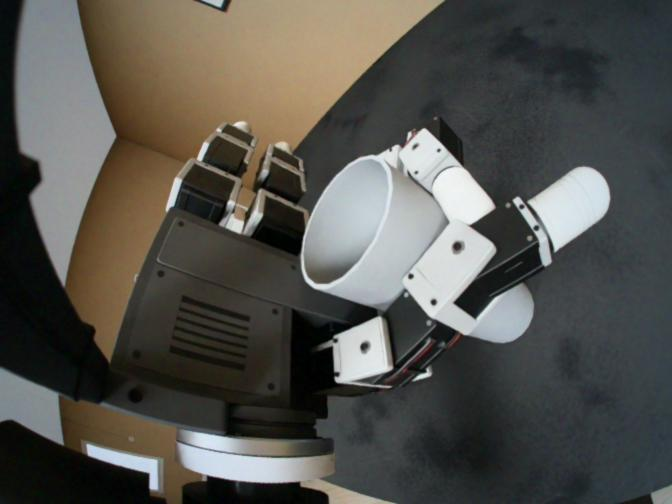

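>>> move --arm3 '{"target": [-0.509, -1.2875, 0.964, -0.5942, -0.3949, 0.5638, -0.4161], "speed": 0.04, "joints": {"hand_current_limit": 0.6}}' --cameras '[]'

Scene clock: 2851.13 s.
Joint torques (N m): arm1=[-0.56 -21.13 9.52 1.78 0.53 0.02] | arm2=[1.14 -17.73 12.4 2.81 0.03 -0.32] | arm3=[-1.38 -18.26 8.32 3.37 -0.02 -0.36]
Heat: arm1: hottest joint2_rad 35 °C; arm2: hottest joint3_rad 40 °C; arm3: hottest joint3_rad 33 °C.
move: arm3 off_target
Joint velocities: within noise
arm1, arm2: as last shown
arm1.index_mcp_current_ma: -3
arm1.index_abd_current_ma: 5
arm1.index_pip_current_ma: 2
arm1.index_dip_current_ma: -20
arm1.middle_mcp_current_ma: -19
arm1.middle_abd_current_ma: 20
arm1.middle_pip_current_ma: -8
arm1.middle_dip_current_ma: -2
arm1.ring_mcp_current_ma: -4
arm1.ring_abd_current_ma: 16
arm1.ring_pip_current_ma: 6
arm1.ring_dip_current_ma: 4
arm1.thumb_cmc_current_ma: 32
arm1.thumb_axl_current_ma: 29
arm1.thumb_mcp_current_ma: -29
arm1.thumb_ipl_current_ma: -22
arm2.index_mcp_current_ma: 6
arm2.index_abd_current_ma: 20
arm2.index_pip_current_ma: -3
arm2.index_dip_current_ma: 5
arm2.middle_mcp_current_ma: -15
arm2.middle_abd_current_ma: 6
arm2.middle_pip_current_ma: -6
arm2.ring_mcp_current_ma: 10
arm2.ring_abd_current_ma: 14
arm2.ring_dip_current_ma: -3
arm2.thumb_cmc_current_ma: 19
arm2.thumb_axl_current_ma: -16
arm2.thumb_ipl_current_ma: 1
arm3.joint_positions: joint1_rad=+2.210 joint2_rad=+2.186 joint3_rad=+0.963 joint4_rad=+1.215 joint5_rad=+0.143 joint6_rad=+1.584 hand_index_mcp=-0.164 hand_index_abd=+0.024 hand_index_pip=-0.152 hand_index_dip=-0.154 hand_middle_mcp=+0.897 hand_middle_abd=+0.015 hand_middle_pip=+0.574 hand_middle_dip=+0.693 hand_ring_mcp=+0.898 hand_ring_abd=+0.016 hand_ring_pip=+0.577 hand_ring_dip=+0.688 hand_thumb_cmc=-0.463 hand_thumb_axl=+0.680 hand_thumb_mcp=-0.044 hand_thumb_ipl=+0.417 hand_current_limit=+0.600 hand_speed=-0.800
arm3.joint_status: all done
arm3.hand_state: blocked,blocked,blocked,blocked,goal,goal,goal,goal,goal,goal,goal,goal,blocked,goal,blocked,goal
arm3.index_mcp_current_ma: 427
arm3.index_abd_current_ma: 12
arm3.index_pip_current_ma: 442
arm3.index_dip_current_ma: 307
arm3.middle_mcp_current_ma: 1
arm3.middle_abd_current_ma: -7
arm3.middle_pip_current_ma: 0
arm3.middle_dip_current_ma: -8
arm3.ring_mcp_current_ma: 9
arm3.ring_abd_current_ma: 10
arm3.ring_pip_current_ma: -7
arm3.ring_dip_current_ma: -20
arm3.thumb_cmc_current_ma: 18
arm3.thumb_axl_current_ma: 10
arm3.thumb_mcp_current_ma: 456
arm3.thumb_ipl_current_ma: -3
arm3.hand_goal_index_mcp: -0.900
arm3.hand_goal_index_abd: 0.000
arm3.hand_goal_index_pip: -0.900
arm3.hand_goal_index_dip: -0.700
arm3.hand_goal_middle_mcp: 0.900
arm3.hand_goal_middle_abd: 0.000
arm3.hand_goal_middle_pip: 0.578
arm3.hand_goal_middle_dip: 0.696
arm3.hand_goal_ring_mcp: 0.900
arm3.hand_goal_ring_abd: 0.000
arm3.hand_goal_ring_pip: 0.578
arm3.hand_goal_ring_dip: 0.696
arm3.hand_goal_thumb_cmc: -0.500
arm3.hand_goal_thumb_axl: 0.678
arm3.hand_goal_thumb_mcp: -0.600
arm3.hand_goal_thumb_ipl: 0.400
arm3.hand: x=-0.5014 y=-1.2722 z=+0.9447 quat_wxyz=(-0.573, -0.408, +0.584, -0.405)
arm3.hand_target: x=-0.5086 y=-1.2861 z=+0.9643 quat_wxyz=(-0.594, -0.395, +0.564, -0.416)
arm3.hand_status: off_target (0.026 m and 3.8 deg from the pose sent, 0.029 m and 5.2 deg at the start)

>>> move --arm3 '{"joints": {"hand_index_mcp": 0.0, "hand_index_pip": 0.0, "hand_index_dip": 0.3, "hand_thumb_mcp": 0.1, "hand_thumb_ipl": 0.4, "hand_speed": -0.88}}' --cameras '[]'

>>> move --arm3 '{"joints": {"hand_index_mcp": 0.75, "hand_index_pip": 0.578, "hand_index_dip": 0.696, "hand_thumb_mcp": 0.6, "hand_thumb_ipl": 0.2, "hand_speed": -0.8}}' --cameras '["arm3_cam_wrist"]'

Scene clock: 2856.40 s.
Joint torques (N m): arm1=[-0.62 -21.13 9.52 1.78 0.53 0.02] | arm2=[0.73 -17.96 12.41 2.82 0.02 -0.32] | arm3=[-1.32 -18.37 8.02 3.23 -0.04 -0.35]
Heat: arm1: hottest joint2_rad 35 °C; arm2: hottest joint3_rad 40 °C; arm3: hottest joint3_rad 33 °C.
move: arm3 done
Joint velocities: within noise
arm1, arm2: as last shown
arm1.index_mcp_current_ma: -7
arm1.index_abd_current_ma: 7
arm1.index_pip_current_ma: 1
arm1.index_dip_current_ma: -19
arm1.middle_mcp_current_ma: -8
arm1.middle_abd_current_ma: 17
arm1.middle_pip_current_ma: -2
arm1.middle_dip_current_ma: 4
arm1.ring_mcp_current_ma: 6
arm1.ring_abd_current_ma: 6
arm1.ring_pip_current_ma: -11
arm1.ring_dip_current_ma: -8
arm1.thumb_cmc_current_ma: 23
arm1.thumb_axl_current_ma: 38
arm1.thumb_mcp_current_ma: -35
arm1.thumb_ipl_current_ma: -25
arm2.index_mcp_current_ma: 3
arm2.index_abd_current_ma: 3
arm2.index_pip_current_ma: -20
arm2.index_dip_current_ma: -4
arm2.middle_mcp_current_ma: -12
arm2.middle_abd_current_ma: 12
arm2.middle_pip_current_ma: 0
arm2.middle_dip_current_ma: -7
arm2.ring_mcp_current_ma: -3
arm2.ring_abd_current_ma: 11
arm2.ring_pip_current_ma: 3
arm2.ring_dip_current_ma: 1
arm2.thumb_cmc_current_ma: 30
arm2.thumb_axl_current_ma: -20
arm2.thumb_ipl_current_ma: -3
arm3.joint_positions: joint1_rad=+2.208 joint2_rad=+2.186 joint3_rad=+0.968 joint4_rad=+1.218 joint5_rad=+0.143 joint6_rad=+1.582 hand_index_mcp=-0.006 hand_index_abd=+0.024 hand_index_pip=-0.006 hand_index_dip=+0.287 hand_middle_mcp=+0.897 hand_middle_abd=+0.015 hand_middle_pip=+0.574 hand_middle_dip=+0.693 hand_ring_mcp=+0.898 hand_ring_abd=+0.016 hand_ring_pip=+0.577 hand_ring_dip=+0.688 hand_thumb_cmc=-0.463 hand_thumb_axl=+0.681 hand_thumb_mcp=+0.098 hand_thumb_ipl=+0.408 hand_current_limit=+0.600 hand_speed=-0.880
arm3.joint_status: all done
arm3.hand_state: goal,blocked,goal,goal,goal,goal,goal,goal,goal,goal,goal,goal,blocked,goal,goal,goal
arm3.index_mcp_current_ma: -5
arm3.index_abd_current_ma: 19
arm3.index_pip_current_ma: -1
arm3.index_dip_current_ma: -14
arm3.middle_mcp_current_ma: -15
arm3.middle_abd_current_ma: -1
arm3.middle_pip_current_ma: 7
arm3.middle_dip_current_ma: -10
arm3.ring_mcp_current_ma: 5
arm3.ring_abd_current_ma: -5
arm3.ring_pip_current_ma: -7
arm3.ring_dip_current_ma: 2
arm3.thumb_cmc_current_ma: 15
arm3.thumb_axl_current_ma: 8
arm3.thumb_mcp_current_ma: 13
arm3.thumb_ipl_current_ma: 17
arm3.hand_goal_index_mcp: 0.000
arm3.hand_goal_index_abd: 0.000
arm3.hand_goal_index_pip: 0.000
arm3.hand_goal_index_dip: 0.300
arm3.hand_goal_middle_mcp: 0.900
arm3.hand_goal_middle_abd: 0.000
arm3.hand_goal_middle_pip: 0.578
arm3.hand_goal_middle_dip: 0.696
arm3.hand_goal_ring_mcp: 0.900
arm3.hand_goal_ring_abd: 0.000
arm3.hand_goal_ring_pip: 0.578
arm3.hand_goal_ring_dip: 0.696
arm3.hand_goal_thumb_cmc: -0.500
arm3.hand_goal_thumb_axl: 0.678
arm3.hand_goal_thumb_mcp: 0.100
arm3.hand_goal_thumb_ipl: 0.400
arm3.hand: x=-0.5025 y=-1.2736 z=+0.9472 quat_wxyz=(-0.576, -0.406, +0.582, -0.406)
arm3.hand_target: x=-0.5087 y=-1.2861 z=+0.9644 quat_wxyz=(-0.594, -0.395, +0.564, -0.416)
arm3.hand_status: not commanded

Scene clock: 2857.97 s.
Joint torques (N m): arm1=[-0.56 -21.19 9.52 1.78 0.53 0.02] | arm2=[0.56 -17.73 12.46 2.81 0.01 -0.32] | arm3=[-1.26 -18.49 7.99 3.14 -0.03 -0.28]
Heat: arm1: hottest joint2_rad 35 °C; arm2: hottest joint3_rad 40 °C; arm3: hottest joint3_rad 33 °C.
move: arm3 done
Joint velocities: within noise
arm1: as last shown
arm1.index_mcp_current_ma: -8
arm1.index_abd_current_ma: 5
arm1.index_pip_current_ma: 8
arm1.index_dip_current_ma: -25
arm1.middle_mcp_current_ma: -14
arm1.middle_abd_current_ma: 22
arm1.middle_pip_current_ma: -15
arm1.middle_dip_current_ma: -6
arm1.ring_mcp_current_ma: 0
arm1.ring_abd_current_ma: 14
arm1.ring_pip_current_ma: -15
arm1.ring_dip_current_ma: 6
arm1.thumb_cmc_current_ma: 29
arm1.thumb_axl_current_ma: 33
arm1.thumb_mcp_current_ma: -29
arm1.thumb_ipl_current_ma: -13
arm2.joint_positions: joint1_rad=+0.010 joint2_rad=+1.752 joint3_rad=+1.254 joint4_rad=+0.447 joint5_rad=+0.591 joint6_rad=+1.586 hand_index_mcp=+0.757 hand_index_abd=+0.013 hand_index_pip=+0.575 hand_index_dip=+0.694 hand_middle_mcp=+0.897 hand_middle_abd=+0.007 hand_middle_pip=+0.572 hand_middle_dip=+0.691 hand_ring_mcp=+0.760 hand_ring_abd=+0.008 hand_ring_pip=+0.577 hand_ring_dip=+0.693 hand_thumb_cmc=-0.529 hand_thumb_axl=+0.676 hand_thumb_mcp=+0.594 hand_thumb_ipl=+0.171 hand_current_limit=+0.400 hand_speed=-0.700
arm2.joint_status: not commanded
arm2.hand_state: goal,goal,goal,goal,overload,goal,goal,goal,goal,goal,goal,goal,blocked,goal,goal,goal
arm2.index_mcp_current_ma: -1
arm2.index_abd_current_ma: 3
arm2.index_pip_current_ma: -2
arm2.index_dip_current_ma: -10
arm2.middle_mcp_current_ma: -14
arm2.middle_abd_current_ma: 4
arm2.middle_pip_current_ma: 6
arm2.middle_dip_current_ma: 0
arm2.ring_mcp_current_ma: 0
arm2.ring_abd_current_ma: 17
arm2.ring_pip_current_ma: 1
arm2.ring_dip_current_ma: 3
arm2.thumb_cmc_current_ma: 33
arm2.thumb_axl_current_ma: -13
arm2.thumb_mcp_current_ma: -17
arm2.thumb_ipl_current_ma: 14
arm2.hand_goal_index_mcp: 0.760
arm2.hand_goal_index_abd: 0.000
arm2.hand_goal_index_pip: 0.578
arm2.hand_goal_index_dip: 0.696
arm2.hand_goal_middle_mcp: 0.754
arm2.hand_goal_middle_abd: 0.000
arm2.hand_goal_middle_pip: 0.578
arm2.hand_goal_middle_dip: 0.696
arm2.hand_goal_ring_mcp: 0.760
arm2.hand_goal_ring_abd: 0.000
arm2.hand_goal_ring_pip: 0.578
arm2.hand_goal_ring_dip: 0.696
arm2.hand_goal_thumb_cmc: -0.550
arm2.hand_goal_thumb_axl: 0.678
arm2.hand_goal_thumb_mcp: 0.600
arm2.hand_goal_thumb_ipl: 0.170
arm2.hand: x=+0.3217 y=-0.5179 z=+1.0924 quat_wxyz=(+0.666, +0.200, -0.697, +0.176)
arm2.hand_target: x=+0.3220 y=-0.5324 z=+1.1199 quat_wxyz=(+0.681, +0.191, -0.680, +0.192)
arm2.hand_status: not commanded
arm3.joint_positions: joint1_rad=+2.208 joint2_rad=+2.186 joint3_rad=+0.968 joint4_rad=+1.220 joint5_rad=+0.143 joint6_rad=+1.582 hand_index_mcp=+0.744 hand_index_abd=+0.024 hand_index_pip=+0.574 hand_index_dip=+0.685 hand_middle_mcp=+0.897 hand_middle_abd=+0.015 hand_middle_pip=+0.574 hand_middle_dip=+0.693 hand_ring_mcp=+0.899 hand_ring_abd=+0.016 hand_ring_pip=+0.577 hand_ring_dip=+0.688 hand_thumb_cmc=-0.463 hand_thumb_axl=+0.677 hand_thumb_mcp=+0.588 hand_thumb_ipl=+0.208 hand_current_limit=+0.600 hand_speed=-0.800
arm3.joint_status: all done
arm3.hand_state: goal,blocked,goal,goal,goal,goal,goal,goal,goal,goal,goal,goal,blocked,goal,goal,goal
arm3.index_mcp_current_ma: 0
arm3.index_abd_current_ma: 16
arm3.index_pip_current_ma: -2
arm3.index_dip_current_ma: -3
arm3.middle_mcp_current_ma: -8
arm3.middle_abd_current_ma: -12
arm3.middle_pip_current_ma: -9
arm3.middle_dip_current_ma: -2
arm3.ring_mcp_current_ma: 15
arm3.ring_abd_current_ma: -3
arm3.ring_pip_current_ma: 4
arm3.ring_dip_current_ma: 7
arm3.thumb_cmc_current_ma: 16
arm3.thumb_axl_current_ma: 1
arm3.thumb_mcp_current_ma: 9
arm3.thumb_ipl_current_ma: 12
arm3.hand_goal_index_mcp: 0.750
arm3.hand_goal_index_abd: 0.000
arm3.hand_goal_index_pip: 0.578
arm3.hand_goal_index_dip: 0.696
arm3.hand_goal_middle_mcp: 0.900
arm3.hand_goal_middle_abd: 0.000
arm3.hand_goal_middle_pip: 0.578
arm3.hand_goal_middle_dip: 0.696
arm3.hand_goal_ring_mcp: 0.900
arm3.hand_goal_ring_abd: 0.000
arm3.hand_goal_ring_pip: 0.578
arm3.hand_goal_ring_dip: 0.696
arm3.hand_goal_thumb_cmc: -0.500
arm3.hand_goal_thumb_axl: 0.678
arm3.hand_goal_thumb_mcp: 0.600
arm3.hand_goal_thumb_ipl: 0.200
arm3.hand: x=-0.5025 y=-1.2736 z=+0.9477 quat_wxyz=(-0.577, -0.406, +0.581, -0.406)
arm3.hand_target: x=-0.5087 y=-1.2861 z=+0.9643 quat_wxyz=(-0.594, -0.395, +0.564, -0.416)
arm3.hand_status: not commanded
arm3_cam_wrist: T_world_to_cam=[[-0.52739, 0.24349, -0.81399, 0.84752], [0.76828, 0.54574, -0.33453, 1.33886], [0.36277, -0.8018, -0.47489, -0.26563]] pos_world=[-0.48529, -1.15002, 1.01161]

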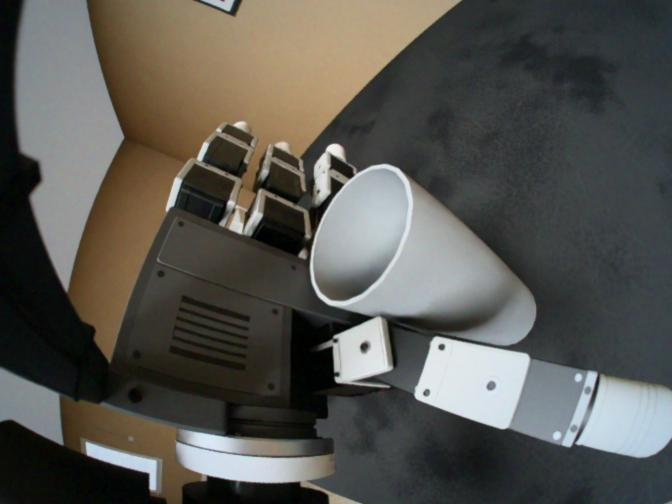

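>>> move --arm3 '{"target": [-0.3957, -1.3266, 0.97, -0.5942, -0.3949, 0.5638, -0.4161], "speed": 0.12}' --cameras '[]'

>>> move --arm3 '{"target": [-0.40, -1.30, 1.13, -0.5942, -0.3949, 0.5638, -0.4161], "speed": 0.2, "joints": {"hand_middle_mcp": 0.75, "hand_ring_mcp": 0.75, "hand_thumb_mcp": 0.6, "hand_thumb_cmc": -0.55}}' --cameras '["arm3_cam_wrist"]'

Scene clock: 2870.17 s.
Joint torques (N m): arm1=[-0.56 -21.13 9.51 1.78 0.53 0.02] | arm2=[0.85 -18.02 12.44 2.76 0.02 -0.32] | arm3=[-0.85 -18.61 8.44 1.73 0.24 -0.27]
Heat: arm1: hottest joint2_rad 35 °C; arm2: hottest joint3_rad 40 °C; arm3: hottest joint3_rad 33 °C.
move: arm3 off_target
Joint velocities: within noise
arm1, arm2: as last shown
arm1.index_abd_current_ma: 11
arm1.index_pip_current_ma: -2
arm1.index_dip_current_ma: -16
arm1.middle_mcp_current_ma: -22
arm1.middle_abd_current_ma: 5
arm1.middle_pip_current_ma: -20
arm1.middle_dip_current_ma: -12
arm1.ring_mcp_current_ma: 7
arm1.ring_abd_current_ma: 13
arm1.ring_pip_current_ma: -4
arm1.ring_dip_current_ma: 8
arm1.thumb_cmc_current_ma: 37
arm1.thumb_axl_current_ma: 30
arm1.thumb_mcp_current_ma: -37
arm1.thumb_ipl_current_ma: -16
arm2.index_mcp_current_ma: 4
arm2.index_abd_current_ma: 4
arm2.index_pip_current_ma: 0
arm2.index_dip_current_ma: -1
arm2.middle_mcp_current_ma: -9
arm2.middle_abd_current_ma: -3
arm2.middle_pip_current_ma: 7
arm2.middle_dip_current_ma: -10
arm2.ring_abd_current_ma: 10
arm2.ring_pip_current_ma: -13
arm2.ring_dip_current_ma: -7
arm2.thumb_cmc_current_ma: 30
arm2.thumb_axl_current_ma: -15
arm2.thumb_mcp_current_ma: -10
arm2.thumb_ipl_current_ma: 2
arm3.joint_positions: joint1_rad=+2.425 joint2_rad=+2.195 joint3_rad=+1.054 joint4_rad=+1.189 joint5_rad=+0.356 joint6_rad=+1.568 hand_index_mcp=+0.746 hand_index_abd=+0.024 hand_index_pip=+0.574 hand_index_dip=+0.694 hand_middle_mcp=+0.898 hand_middle_abd=+0.015 hand_middle_pip=+0.574 hand_middle_dip=+0.694 hand_ring_mcp=+0.899 hand_ring_abd=+0.016 hand_ring_pip=+0.577 hand_ring_dip=+0.693 hand_thumb_cmc=-0.463 hand_thumb_axl=+0.677 hand_thumb_mcp=+0.588 hand_thumb_ipl=+0.207 hand_current_limit=+0.600 hand_speed=-0.800
arm3.joint_status: not commanded
arm3.hand_state: goal,blocked,goal,goal,goal,goal,goal,goal,goal,goal,goal,goal,blocked,goal,goal,goal
arm3.index_mcp_current_ma: -7
arm3.index_abd_current_ma: 12
arm3.index_pip_current_ma: 1
arm3.index_dip_current_ma: -4
arm3.middle_mcp_current_ma: -1
arm3.middle_abd_current_ma: -10
arm3.middle_pip_current_ma: -12
arm3.middle_dip_current_ma: -17
arm3.ring_mcp_current_ma: 11
arm3.ring_abd_current_ma: -1
arm3.ring_pip_current_ma: -14
arm3.ring_dip_current_ma: 0
arm3.thumb_cmc_current_ma: 23
arm3.thumb_axl_current_ma: 14
arm3.thumb_mcp_current_ma: 14
arm3.thumb_ipl_current_ma: 0
arm3.hand_goal_index_mcp: 0.750
arm3.hand_goal_index_abd: 0.000
arm3.hand_goal_index_pip: 0.578
arm3.hand_goal_index_dip: 0.696
arm3.hand_goal_middle_mcp: 0.900
arm3.hand_goal_middle_abd: 0.000
arm3.hand_goal_middle_pip: 0.578
arm3.hand_goal_middle_dip: 0.696
arm3.hand_goal_ring_mcp: 0.900
arm3.hand_goal_ring_abd: 0.000
arm3.hand_goal_ring_pip: 0.578
arm3.hand_goal_ring_dip: 0.696
arm3.hand_goal_thumb_cmc: -0.500
arm3.hand_goal_thumb_axl: 0.678
arm3.hand_goal_thumb_mcp: 0.600
arm3.hand_goal_thumb_ipl: 0.200
arm3.hand: x=-0.3936 y=-1.3153 z=+0.9666 quat_wxyz=(-0.588, -0.397, +0.568, -0.417)
arm3.hand_target: x=-0.3956 y=-1.3261 z=+0.9701 quat_wxyz=(-0.594, -0.395, +0.564, -0.416)
arm3.hand_status: off_target (0.012 m and 0.9 deg from the pose sent, 0.121 m and 3.3 deg at the start)

Scene clock: 2871.67 s.
Joint torques (N m): arm1=[-0.56 -21.13 9.52 1.78 0.53 0.02] | arm2=[0.79 -18.08 12.45 2.8 0.03 -0.33] | arm3=[-1.26 -18.43 7.16 1.7 -0.11 -0.28]
Heat: arm1: hottest joint2_rad 35 °C; arm2: hottest joint3_rad 40 °C; arm3: hottest joint3_rad 33 °C.
move: arm3 off_target
Joint velocities: within noise
arm1, arm2: as last shown
arm1.index_mcp_current_ma: -4
arm1.index_abd_current_ma: 21
arm1.index_pip_current_ma: 3
arm1.index_dip_current_ma: -13
arm1.middle_mcp_current_ma: -7
arm1.middle_abd_current_ma: 22
arm1.middle_pip_current_ma: -14
arm1.middle_dip_current_ma: 4
arm1.ring_mcp_current_ma: 5
arm1.ring_abd_current_ma: 14
arm1.ring_pip_current_ma: -3
arm1.ring_dip_current_ma: 4
arm1.thumb_cmc_current_ma: 27
arm1.thumb_axl_current_ma: 29
arm1.thumb_mcp_current_ma: -36
arm1.thumb_ipl_current_ma: -29
arm2.index_mcp_current_ma: -7
arm2.index_abd_current_ma: 2
arm2.index_pip_current_ma: -10
arm2.index_dip_current_ma: -11
arm2.middle_mcp_current_ma: 3
arm2.middle_abd_current_ma: 1
arm2.middle_pip_current_ma: -13
arm2.middle_dip_current_ma: -2
arm2.ring_mcp_current_ma: -8
arm2.ring_abd_current_ma: 7
arm2.ring_pip_current_ma: -6
arm2.ring_dip_current_ma: -4
arm2.thumb_axl_current_ma: -14
arm2.thumb_mcp_current_ma: -13
arm2.thumb_ipl_current_ma: 1
arm3.joint_positions: joint1_rad=+2.420 joint2_rad=+1.814 joint3_rad=+1.010 joint4_rad=+0.869 joint5_rad=+0.354 joint6_rad=+1.567 hand_index_mcp=+0.746 hand_index_abd=+0.024 hand_index_pip=+0.574 hand_index_dip=+0.694 hand_middle_mcp=+0.761 hand_middle_abd=+0.015 hand_middle_pip=+0.574 hand_middle_dip=+0.694 hand_ring_mcp=+0.761 hand_ring_abd=+0.016 hand_ring_pip=+0.577 hand_ring_dip=+0.693 hand_thumb_cmc=-0.470 hand_thumb_axl=+0.677 hand_thumb_mcp=+0.588 hand_thumb_ipl=+0.207 hand_current_limit=+0.600 hand_speed=-0.800
arm3.joint_status: hand_thumb_cmc off_target (ended at -0.470, target -0.550); the others done
arm3.hand_state: goal,blocked,goal,goal,goal,goal,goal,goal,goal,goal,goal,goal,blocked,goal,goal,goal
arm3.index_mcp_current_ma: 0
arm3.index_abd_current_ma: 6
arm3.index_pip_current_ma: 6
arm3.index_dip_current_ma: -16
arm3.middle_mcp_current_ma: -7
arm3.middle_abd_current_ma: -25
arm3.middle_pip_current_ma: -4
arm3.middle_dip_current_ma: -13
arm3.ring_mcp_current_ma: 14
arm3.ring_abd_current_ma: 0
arm3.ring_pip_current_ma: 1
arm3.ring_dip_current_ma: 5
arm3.thumb_cmc_current_ma: 29
arm3.thumb_axl_current_ma: 13
arm3.thumb_mcp_current_ma: 14
arm3.thumb_ipl_current_ma: -5
arm3.hand_goal_index_mcp: 0.750
arm3.hand_goal_index_abd: 0.000
arm3.hand_goal_index_pip: 0.578
arm3.hand_goal_index_dip: 0.696
arm3.hand_goal_middle_mcp: 0.750
arm3.hand_goal_middle_abd: 0.000
arm3.hand_goal_middle_pip: 0.578
arm3.hand_goal_middle_dip: 0.696
arm3.hand_goal_ring_mcp: 0.750
arm3.hand_goal_ring_abd: 0.000
arm3.hand_goal_ring_pip: 0.578
arm3.hand_goal_ring_dip: 0.696
arm3.hand_goal_thumb_cmc: -0.550
arm3.hand_goal_thumb_axl: 0.678
arm3.hand_goal_thumb_mcp: 0.600
arm3.hand_goal_thumb_ipl: 0.200
arm3.hand: x=-0.3960 y=-1.3029 z=+1.1260 quat_wxyz=(-0.592, -0.392, +0.565, -0.421)
arm3.hand_target: x=-0.3999 y=-1.3000 z=+1.1300 quat_wxyz=(-0.594, -0.395, +0.564, -0.416)
arm3.hand_status: done (0.006 m and 0.7 deg from the pose sent, 0.164 m and 0.9 deg at the start)
arm3_cam_wrist: T_world_to_cam=[[-0.53855, 0.1959, -0.81951, 0.99578], [0.76313, 0.52572, -0.37583, 1.35107], [0.3572, -0.82779, -0.43262, -0.32668]] pos_world=[-0.37808, -1.17578, 1.18249]

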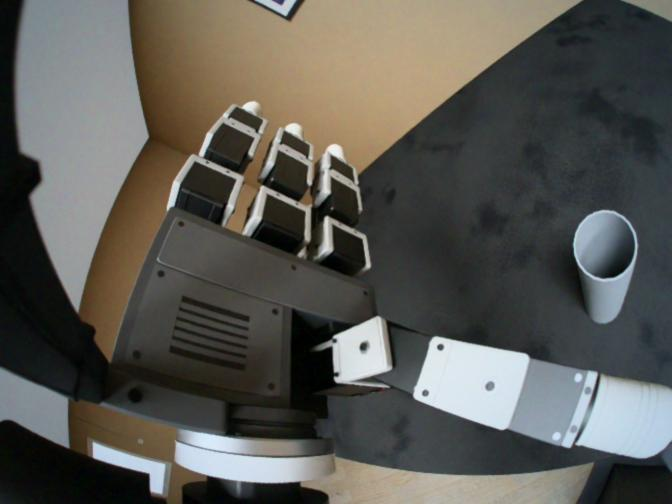

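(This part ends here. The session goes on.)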